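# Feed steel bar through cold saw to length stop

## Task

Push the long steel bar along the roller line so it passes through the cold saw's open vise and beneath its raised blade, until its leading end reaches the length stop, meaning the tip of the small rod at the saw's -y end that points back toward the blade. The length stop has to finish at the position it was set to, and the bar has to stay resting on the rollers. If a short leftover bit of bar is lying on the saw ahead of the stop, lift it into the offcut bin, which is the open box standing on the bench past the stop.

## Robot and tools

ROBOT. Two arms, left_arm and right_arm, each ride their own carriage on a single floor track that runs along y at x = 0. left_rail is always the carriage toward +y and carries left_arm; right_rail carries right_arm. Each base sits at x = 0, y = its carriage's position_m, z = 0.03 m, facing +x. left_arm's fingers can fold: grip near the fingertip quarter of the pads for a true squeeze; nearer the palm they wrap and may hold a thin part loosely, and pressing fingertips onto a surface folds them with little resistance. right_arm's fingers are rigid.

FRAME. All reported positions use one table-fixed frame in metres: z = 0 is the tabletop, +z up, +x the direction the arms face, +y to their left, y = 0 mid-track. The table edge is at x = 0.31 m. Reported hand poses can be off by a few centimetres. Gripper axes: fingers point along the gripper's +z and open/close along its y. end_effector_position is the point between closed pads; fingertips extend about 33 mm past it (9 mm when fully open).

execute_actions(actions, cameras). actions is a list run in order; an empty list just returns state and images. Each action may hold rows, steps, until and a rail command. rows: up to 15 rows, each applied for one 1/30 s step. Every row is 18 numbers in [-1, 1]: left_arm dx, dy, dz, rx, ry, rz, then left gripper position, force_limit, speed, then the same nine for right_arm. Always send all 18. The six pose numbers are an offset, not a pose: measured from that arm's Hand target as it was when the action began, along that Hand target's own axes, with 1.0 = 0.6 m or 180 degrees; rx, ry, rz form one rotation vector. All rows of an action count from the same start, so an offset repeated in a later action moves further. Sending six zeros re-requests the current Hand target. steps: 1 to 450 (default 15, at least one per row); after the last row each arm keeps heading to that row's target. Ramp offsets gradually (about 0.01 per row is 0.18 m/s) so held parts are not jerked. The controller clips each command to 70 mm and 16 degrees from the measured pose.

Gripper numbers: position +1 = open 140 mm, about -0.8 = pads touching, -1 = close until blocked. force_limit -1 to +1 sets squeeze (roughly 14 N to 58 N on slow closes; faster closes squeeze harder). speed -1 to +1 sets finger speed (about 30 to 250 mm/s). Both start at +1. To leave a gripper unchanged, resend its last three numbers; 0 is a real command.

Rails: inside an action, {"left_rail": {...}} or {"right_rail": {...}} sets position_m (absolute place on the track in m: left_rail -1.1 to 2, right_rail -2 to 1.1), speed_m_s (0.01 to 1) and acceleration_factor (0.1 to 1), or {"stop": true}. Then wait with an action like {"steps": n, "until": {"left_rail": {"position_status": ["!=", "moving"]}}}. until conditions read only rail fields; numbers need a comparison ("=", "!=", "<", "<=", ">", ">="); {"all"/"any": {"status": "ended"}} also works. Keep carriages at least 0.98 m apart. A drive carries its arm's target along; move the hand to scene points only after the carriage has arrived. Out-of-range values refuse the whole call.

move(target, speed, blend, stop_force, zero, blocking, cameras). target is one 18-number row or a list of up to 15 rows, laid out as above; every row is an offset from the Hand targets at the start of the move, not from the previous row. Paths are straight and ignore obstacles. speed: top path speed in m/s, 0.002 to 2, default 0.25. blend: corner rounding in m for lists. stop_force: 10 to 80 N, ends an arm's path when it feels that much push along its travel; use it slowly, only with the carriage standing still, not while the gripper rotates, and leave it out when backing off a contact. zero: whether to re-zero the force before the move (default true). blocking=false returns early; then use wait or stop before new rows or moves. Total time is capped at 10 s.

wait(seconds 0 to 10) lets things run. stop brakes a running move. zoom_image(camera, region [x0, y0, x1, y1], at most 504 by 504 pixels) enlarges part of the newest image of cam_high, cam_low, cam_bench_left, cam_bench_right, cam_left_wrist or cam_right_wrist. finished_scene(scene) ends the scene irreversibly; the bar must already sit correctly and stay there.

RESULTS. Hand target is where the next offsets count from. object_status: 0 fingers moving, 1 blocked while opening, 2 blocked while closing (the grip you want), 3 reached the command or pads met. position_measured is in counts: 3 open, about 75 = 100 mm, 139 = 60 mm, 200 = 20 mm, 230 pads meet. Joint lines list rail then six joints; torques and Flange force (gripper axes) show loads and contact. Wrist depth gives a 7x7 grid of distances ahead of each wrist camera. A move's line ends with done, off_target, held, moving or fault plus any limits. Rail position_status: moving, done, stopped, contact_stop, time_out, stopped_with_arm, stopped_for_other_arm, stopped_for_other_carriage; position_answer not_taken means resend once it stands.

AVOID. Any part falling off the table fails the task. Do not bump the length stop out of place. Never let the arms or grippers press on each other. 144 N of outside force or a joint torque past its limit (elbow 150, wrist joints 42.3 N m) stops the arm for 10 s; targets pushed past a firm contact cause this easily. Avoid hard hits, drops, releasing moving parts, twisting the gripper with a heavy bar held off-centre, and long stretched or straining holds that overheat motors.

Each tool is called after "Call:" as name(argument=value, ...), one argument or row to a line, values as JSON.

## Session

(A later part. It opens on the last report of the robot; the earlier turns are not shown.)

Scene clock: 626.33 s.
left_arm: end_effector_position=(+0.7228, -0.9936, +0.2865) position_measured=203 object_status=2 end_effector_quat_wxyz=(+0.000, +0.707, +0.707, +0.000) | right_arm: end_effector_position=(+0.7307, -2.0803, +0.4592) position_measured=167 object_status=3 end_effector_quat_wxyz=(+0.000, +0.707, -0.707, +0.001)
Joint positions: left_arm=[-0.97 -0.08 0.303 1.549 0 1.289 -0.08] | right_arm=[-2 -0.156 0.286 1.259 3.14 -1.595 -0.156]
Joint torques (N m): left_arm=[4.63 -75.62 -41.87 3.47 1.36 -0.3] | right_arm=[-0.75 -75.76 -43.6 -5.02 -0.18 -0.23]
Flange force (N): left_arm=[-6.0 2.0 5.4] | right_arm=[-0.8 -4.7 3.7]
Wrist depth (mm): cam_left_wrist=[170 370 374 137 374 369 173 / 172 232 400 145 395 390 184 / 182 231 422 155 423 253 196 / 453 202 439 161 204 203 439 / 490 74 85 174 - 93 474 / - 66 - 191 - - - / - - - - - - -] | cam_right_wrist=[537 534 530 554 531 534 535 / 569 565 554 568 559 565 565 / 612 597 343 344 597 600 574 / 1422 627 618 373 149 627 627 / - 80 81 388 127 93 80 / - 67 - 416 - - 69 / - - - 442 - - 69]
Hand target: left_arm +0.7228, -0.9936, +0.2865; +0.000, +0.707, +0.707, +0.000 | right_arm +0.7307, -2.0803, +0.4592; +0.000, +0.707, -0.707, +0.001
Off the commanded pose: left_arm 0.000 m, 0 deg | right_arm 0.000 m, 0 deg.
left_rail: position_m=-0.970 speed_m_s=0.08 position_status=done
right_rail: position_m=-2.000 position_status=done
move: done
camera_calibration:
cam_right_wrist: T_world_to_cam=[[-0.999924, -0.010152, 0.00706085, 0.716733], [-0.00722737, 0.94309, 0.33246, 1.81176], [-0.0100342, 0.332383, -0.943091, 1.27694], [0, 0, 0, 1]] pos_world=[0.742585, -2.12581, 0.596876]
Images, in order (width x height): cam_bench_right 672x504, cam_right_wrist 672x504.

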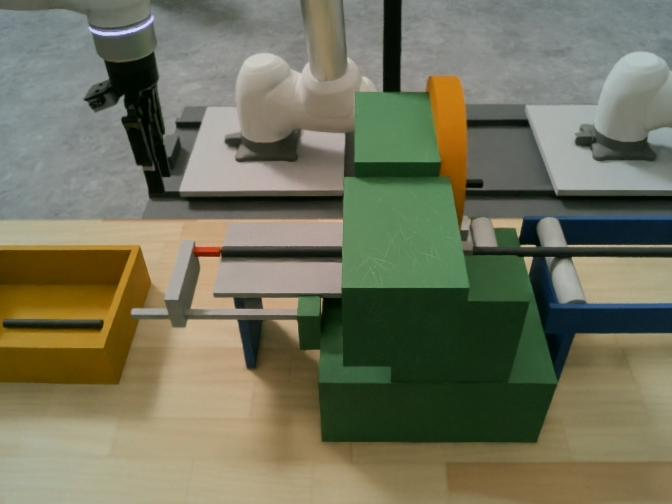

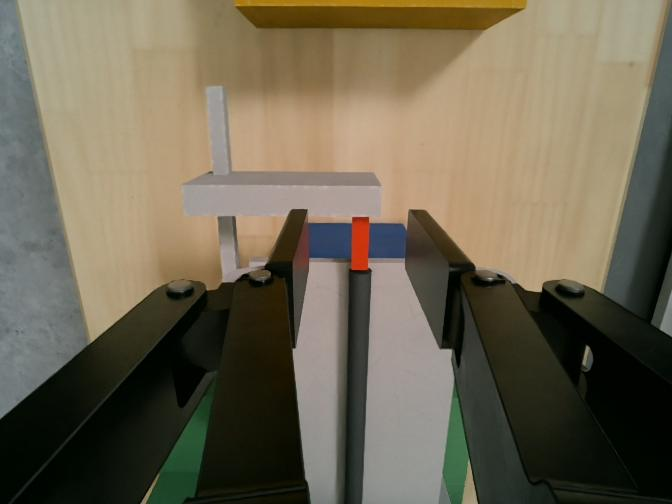

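Call:
move(
  target=[-0.005,0,0,0,0,0,-1,0.5,-1,0,0,0,0,0,0,-0.3,0,-1],
  speed=0.003,
  stop_force=10,
  cameras=["cam_right_wrist","cam_bench_right"],
)

Call:
zoom_image(
  camera="cam_right_wrist",
  region=[300, 200, 420, 310],
)

Call:
zoom_image(
  camera="cam_bench_right",
  region=[160, 220, 280, 290],
)

Scene clock: 631.80 s.
left_arm: end_effector_position=(+0.7228, -0.9966, +0.2865) position_measured=203 object_status=2 end_effector_quat_wxyz=(+0.000, +0.707, +0.707, +0.000) | right_arm: end_effector_position=(+0.7307, -2.0803, +0.4592) position_measured=167 object_status=3 end_effector_quat_wxyz=(+0.000, +0.707, -0.707, +0.001)
Joint positions: left_arm=[-0.97 -0.084 0.304 1.548 0 1.289 -0.084] | right_arm=[-2 -0.156 0.286 1.259 3.14 -1.595 -0.156]
Joint torques (N m): left_arm=[4.23 -75.6 -41.55 3.5 1.46 -0.27] | right_arm=[-0.71 -75.59 -43.71 -5.01 -0.12 -0.21]
Flange force (N): left_arm=[-5.6 2.7 5.4] | right_arm=[-0.5 -4.0 3.8]
Wrist depth (mm): cam_left_wrist=[170 367 376 137 376 371 173 / 173 232 397 145 400 388 184 / 182 231 425 155 425 254 196 / 451 201 442 161 199 199 440 / 481 74 85 173 - 93 474 / - 66 - 190 - - - / - - - - - - -] | cam_right_wrist=[526 531 531 523 537 534 535 / 568 567 558 564 565 565 568 / 597 595 344 343 602 595 612 / 653 640 615 377 149 638 625 / - 81 81 387 127 87 79 / - 67 - 413 - - 69 / - - - 446 - - 69]
Hand target: left_arm +0.7228, -0.9966, +0.2865; +0.000, +0.707, +0.707, +0.000 | right_arm +0.7307, -2.0803, +0.4592; +0.000, +0.707, -0.707, +0.001
Off the commanded pose: left_arm 0.000 m, 0 deg | right_arm 0.000 m, 0 deg.
left_rail: position_m=-0.970 speed_m_s=0.08 position_status=done
right_rail: position_m=-2.000 position_status=done
move: done
camera_calibration:
cam_right_wrist: T_world_to_cam=[[-0.999924, -0.010152, 0.00706085, 0.716733], [-0.00722737, 0.94309, 0.33246, 1.81176], [-0.0100342, 0.332383, -0.943091, 1.27694], [0, 0, 0, 1]] pos_world=[0.742585, -2.12581, 0.596876]
Images, in order (width x height): cam_bench_right 672x504, cam_right_wrist 672x504.

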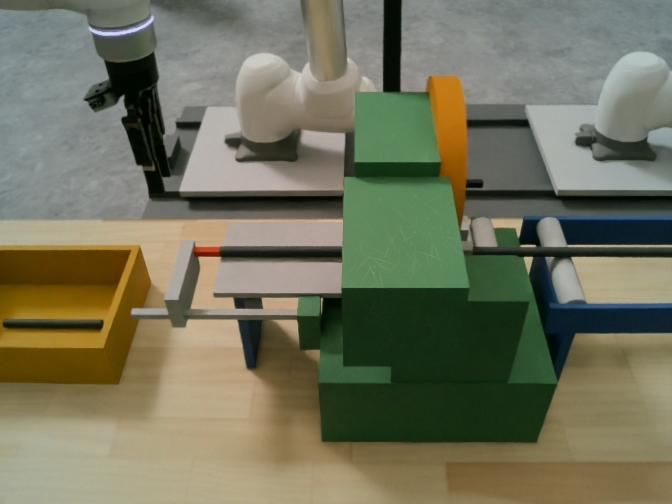

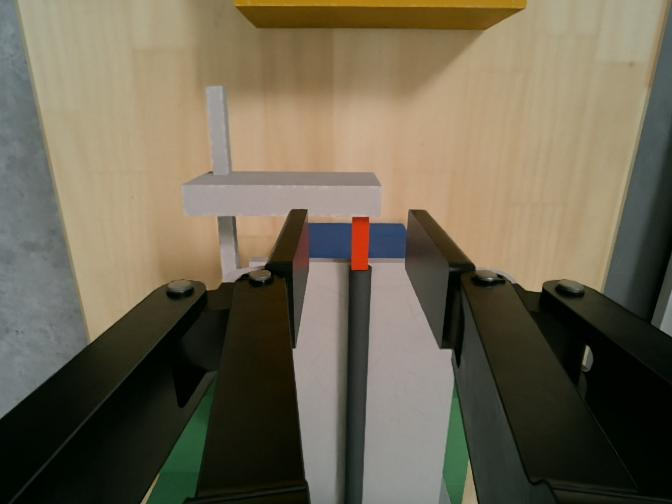

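Scaled by 4.200 from the camera's 672x504 image, which has a finer 960x720 frame.

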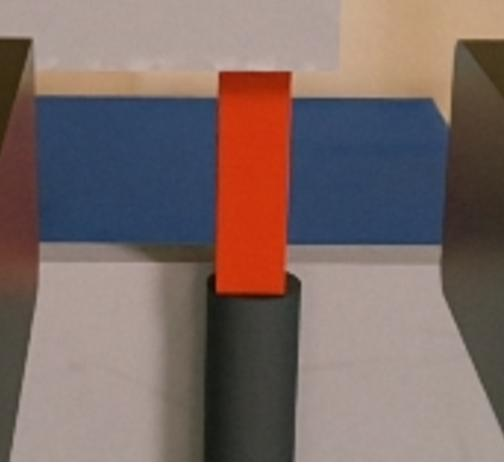

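Scaled by 4.200 from the camera's 672x504 image, which has a finer 960x720 frame.

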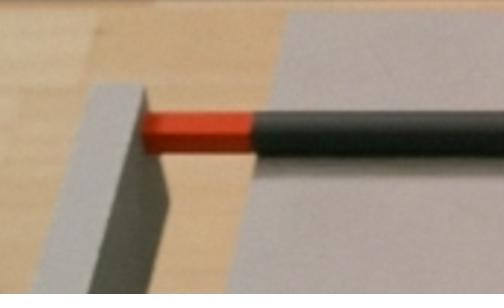

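Call:
move(
  target=[-0.004,0,0,0,0,0,-1,0.5,-1,0,0,0,0,0,0,-0.3,0,-1],
  speed=0.002,
  stop_force=10,
  cameras=["cam_right_wrist","cam_bench_right"],
)

Call:
zoom_image(
  camera="cam_right_wrist",
  region=[300, 200, 420, 310],
)

Scene clock: 636.47 s.
left_arm: end_effector_position=(+0.7228, -0.9974, +0.2865) position_measured=203 object_status=2 end_effector_quat_wxyz=(+0.000, +0.707, +0.707, +0.000) | right_arm: end_effector_position=(+0.7307, -2.0803, +0.4592) position_measured=167 object_status=3 end_effector_quat_wxyz=(+0.000, +0.707, -0.707, +0.001)
Joint positions: left_arm=[-0.97 -0.086 0.304 1.548 0 1.29 -0.086] | right_arm=[-2 -0.156 0.286 1.259 3.14 -1.595 -0.156]
Joint torques (N m): left_arm=[-4.57 -75.68 -41.82 -0.88 1.19 -0.29] | right_arm=[-0.59 -75.94 -43.63 -5.02 -0.15 -0.21]
Flange force (N): left_arm=[6.3 3.9 5.6] | right_arm=[-0.5 -4.8 3.9]
Wrist depth (mm): cam_left_wrist=[170 372 376 137 373 371 173 / 173 231 399 146 395 386 184 / 182 231 430 155 422 255 195 / 450 201 438 162 199 198 436 / 482 74 91 174 - 93 473 / - 66 - 190 - - - / - - - - - - -] | cam_right_wrist=[534 533 533 547 530 531 533 / 567 569 554 557 562 559 554 / 607 594 344 347 595 595 612 / 1431 634 624 371 148 634 651 / - 80 81 386 127 87 79 / - 67 - 416 - - 69 / - - - 449 - - 69]
Hand target: left_arm +0.7228, -0.9974, +0.2865; +0.000, +0.707, +0.707, +0.000 (not the last commanded pose) | right_arm +0.7307, -2.0803, +0.4592; +0.000, +0.707, -0.707, +0.001
Off the commanded pose: left_arm 0.002 m, 0 deg | right_arm 0.000 m, 0 deg.
left_rail: position_m=-0.970 speed_m_s=0.08 position_status=done
right_rail: position_m=-2.000 position_status=done
move: contact (left_arm)
camera_calibration:
cam_right_wrist: T_world_to_cam=[[-0.999924, -0.010152, 0.00706085, 0.716733], [-0.00722737, 0.94309, 0.33246, 1.81176], [-0.0100342, 0.332383, -0.943091, 1.27694], [0, 0, 0, 1]] pos_world=[0.742585, -2.12581, 0.596876]
Images, in order (width x height): cam_bench_right 672x504, cam_right_wrist 672x504.

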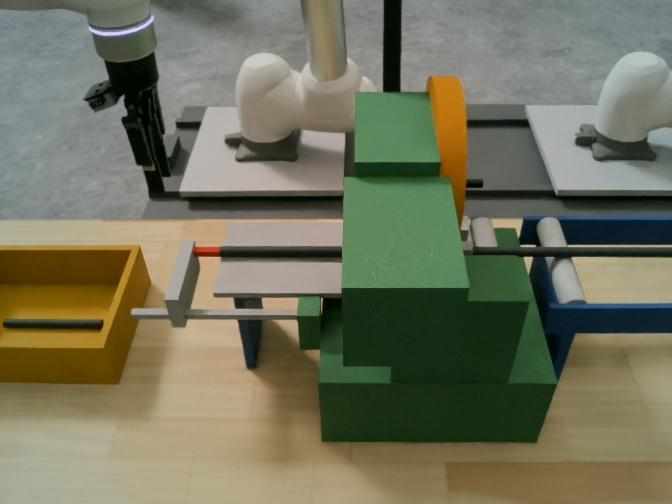

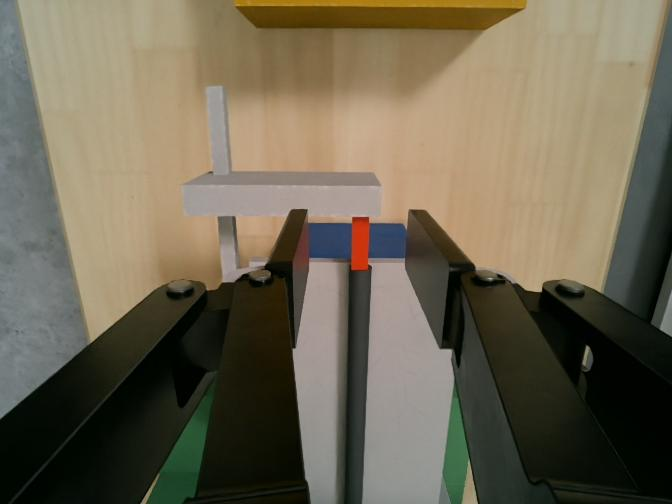

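Scaled by 4.200 from the camera's 672x504 image, which has a finer 960x720 frame.

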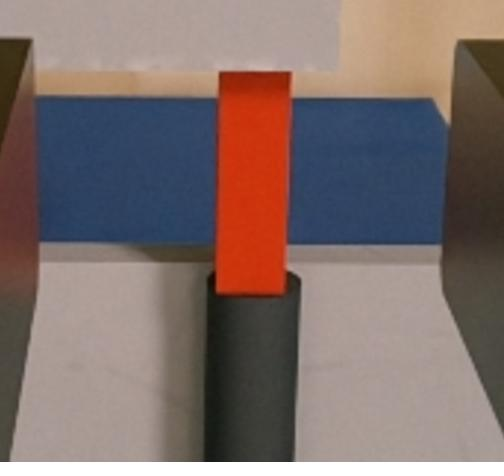

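Call:
execute_actions(
  actions=[
    {"rows":[[0,0,0.0003,0,0,0,-0.1,0.5,-1,0,0,0,0,0,0,-0.3,0,-1]],"steps":60},
  ],
  cameras=[],
)

Call:
move(
  target=[0,0,-0.15,0,0,0,-0.1,0.5,-1,0,0,0,0,0,0,-0.3,0,-1],
  speed=0.15,
)

Call:
zoom_image(
  camera="cam_right_wrist",
  region=[300, 200, 420, 310],
)

Call:
zoom_image(
  camera="cam_bench_right",
  region=[160, 220, 280, 290],
)

Scene clock: 644.53 s.
left_arm: end_effector_position=(+0.7228, -0.9974, +0.2863) position_measured=141 object_status=3 end_effector_quat_wxyz=(+0.000, +0.707, +0.707, +0.000) | right_arm: end_effector_position=(+0.7307, -2.0803, +0.4592) position_measured=167 object_status=3 end_effector_quat_wxyz=(+0.000, +0.707, -0.707, +0.001)
Joint positions: left_arm=[-0.97 -0.086 0.304 1.548 0 1.289 -0.086] | right_arm=[-2 -0.156 0.286 1.259 3.14 -1.595 -0.156]
Joint torques (N m): left_arm=[4.49 -69.2 -38.85 3.71 0.26 -0.09] | right_arm=[-0.79 -75.72 -43.46 -4.96 -0.13 -0.18]
Flange force (N): left_arm=[-6.1 -0.6 -2.7] | right_arm=[-0.9 -4.7 3.4]
Wrist depth (mm): cam_left_wrist=[169 367 375 137 372 368 174 / 173 233 400 146 395 390 185 / 181 230 418 155 423 255 196 / 457 201 140 167 158 208 441 / - 85 119 185 193 88 87 / - - 519 510 511 - 74 / - - - 438 452 - -] | cam_right_wrist=[534 530 529 546 542 530 533 / 559 561 553 562 562 559 567 / 613 594 344 346 597 594 592 / 1404 625 617 371 149 629 649 / - 80 80 387 127 93 79 / - 67 - 413 - - 69 / - - - 443 - - 69]
Hand target: left_arm +0.7228, -0.9974, +0.2863; +0.000, +0.707, +0.707, +0.000 | right_arm +0.7307, -2.0803, +0.4592; +0.000, +0.707, -0.707, +0.001
Off the commanded pose: left_arm 0.000 m, 0 deg | right_arm 0.000 m, 0 deg.
left_rail: position_m=-0.970 speed_m_s=0.08 position_status=done
right_rail: position_m=-2.000 position_status=done
No camera images: "cameras" was empty.

Scene clock: 645.47 s.
left_arm: end_effector_position=(+0.7228, -0.9974, +0.3763) position_measured=141 object_status=3 end_effector_quat_wxyz=(+0.000, +0.707, +0.707, +0.000) | right_arm: end_effector_position=(+0.7307, -2.0803, +0.4592) position_measured=167 object_status=3 end_effector_quat_wxyz=(+0.000, +0.707, -0.707, +0.001)
Joint positions: left_arm=[-0.97 -0.086 0.274 1.423 0 1.444 -0.086] | right_arm=[-2 -0.156 0.286 1.259 3.14 -1.595 -0.156]
Joint torques (N m): left_arm=[4.1 -67.75 -39.93 3.86 0.28 -0.13] | right_arm=[-0.62 -75.75 -43.59 -5.02 -0.14 -0.25]
Flange force (N): left_arm=[-5.4 -1.0 -3.4] | right_arm=[-0.5 -4.3 3.6]
Wrist depth (mm): cam_left_wrist=[456 272 455 444 454 291 455 / 485 296 486 474 484 295 487 / 519 499 510 285 511 325 517 / 555 541 149 277 157 532 552 / - 85 119 582 588 88 87 / - - 575 566 599 - 74 / - - - 461 - - -] | cam_right_wrist=[533 530 535 523 533 534 534 / 571 565 557 565 561 562 555 / 607 597 344 347 592 591 608 / 647 638 622 371 149 634 620 / - 80 81 391 127 93 79 / - 67 - 412 - - 69 / - - - 445 - - 69]
Hand target: left_arm +0.7228, -0.9974, +0.3763; +0.000, +0.707, +0.707, +0.000 | right_arm +0.7307, -2.0803, +0.4592; +0.000, +0.707, -0.707, +0.001
Off the commanded pose: left_arm 0.000 m, 0 deg | right_arm 0.000 m, 0 deg.
left_rail: position_m=-0.970 speed_m_s=0.08 position_status=done
right_rail: position_m=-2.000 position_status=done
move: done
camera_calibration:
cam_left_wrist: T_world_to_cam=[[0.999924, -0.00922644, -0.00814478, -0.721655], [-0.00569096, -0.933428, 0.358719, -1.05453], [-0.0109123, -0.358646, -0.93341, 0.144345], [0, 0, 0, 1]] pos_world=[0.717174, -0.93922, 0.507137]
cam_right_wrist: T_world_to_cam=[[-0.999924, -0.010152, 0.00706085, 0.716733], [-0.00722737, 0.94309, 0.33246, 1.81176], [-0.0100342, 0.332383, -0.943091, 1.27694], [0, 0, 0, 1]] pos_world=[0.742585, -2.12581, 0.596876]

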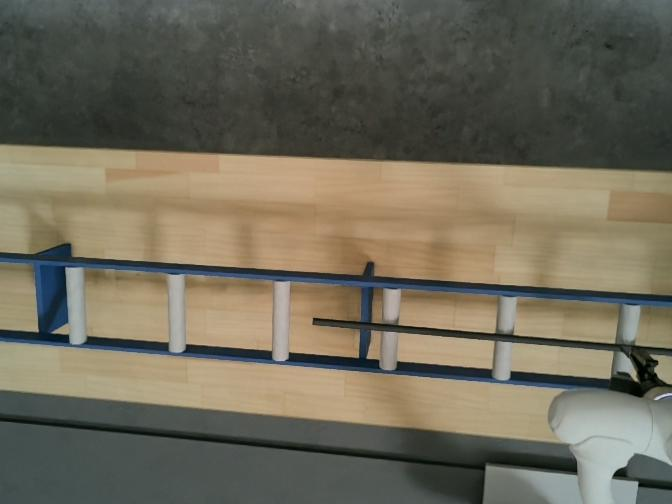

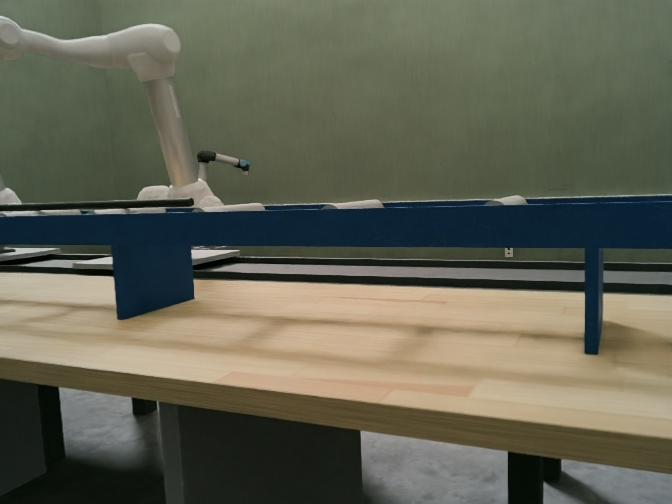

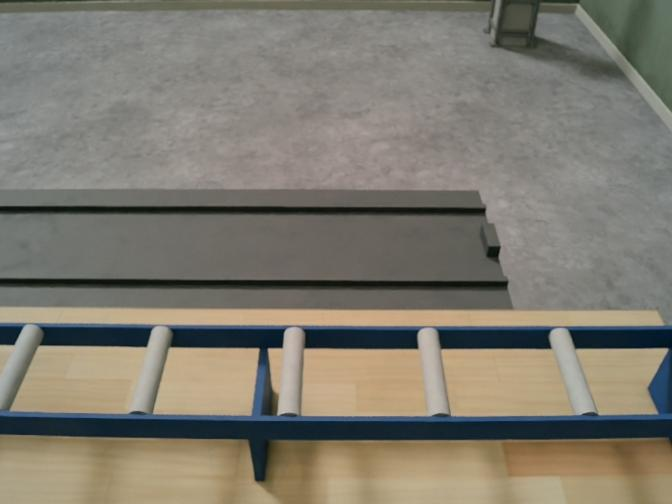

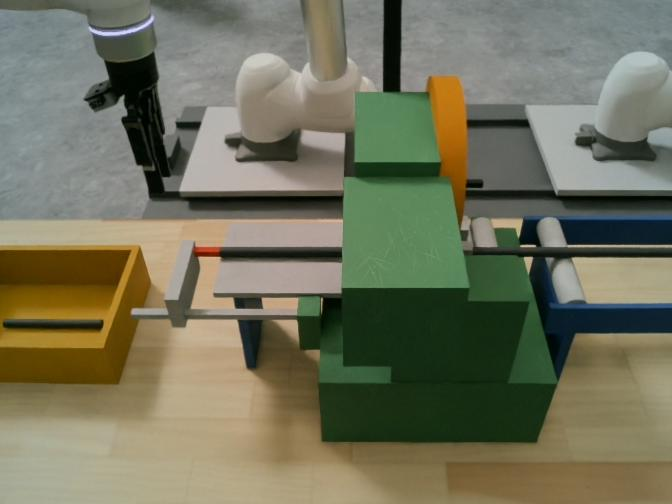

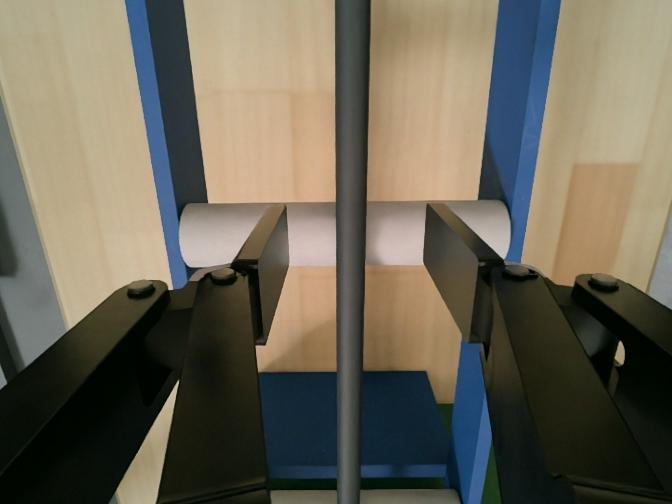

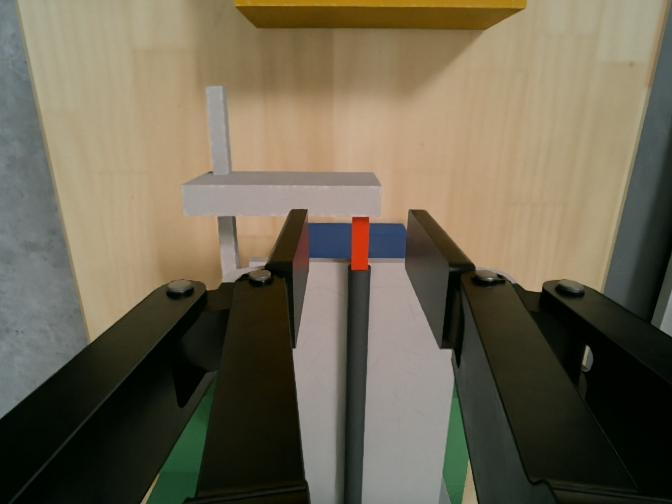

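Scaled by 4.200 from the camera's 672x504 image, which has a finer 960x720 frame.

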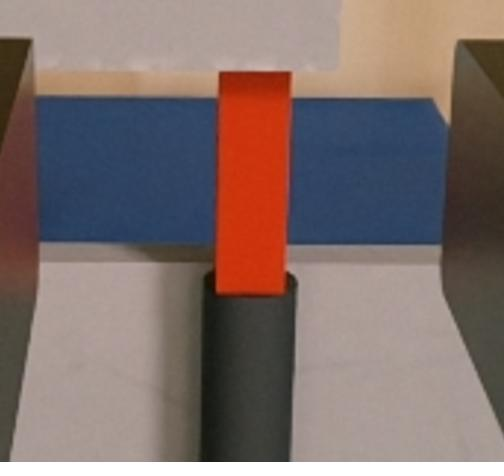

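Scaled by 4.200 from the camera's 672x504 image, which has a finer 960x720 frame.

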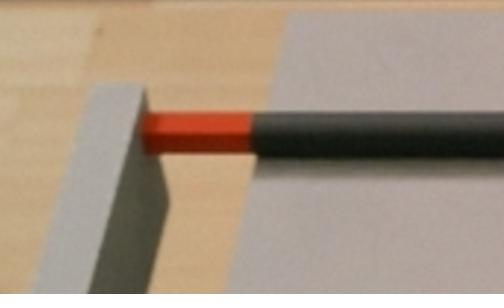

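Call:
finished_scene(
  scene=1,
)

The scene is finished: the task was done.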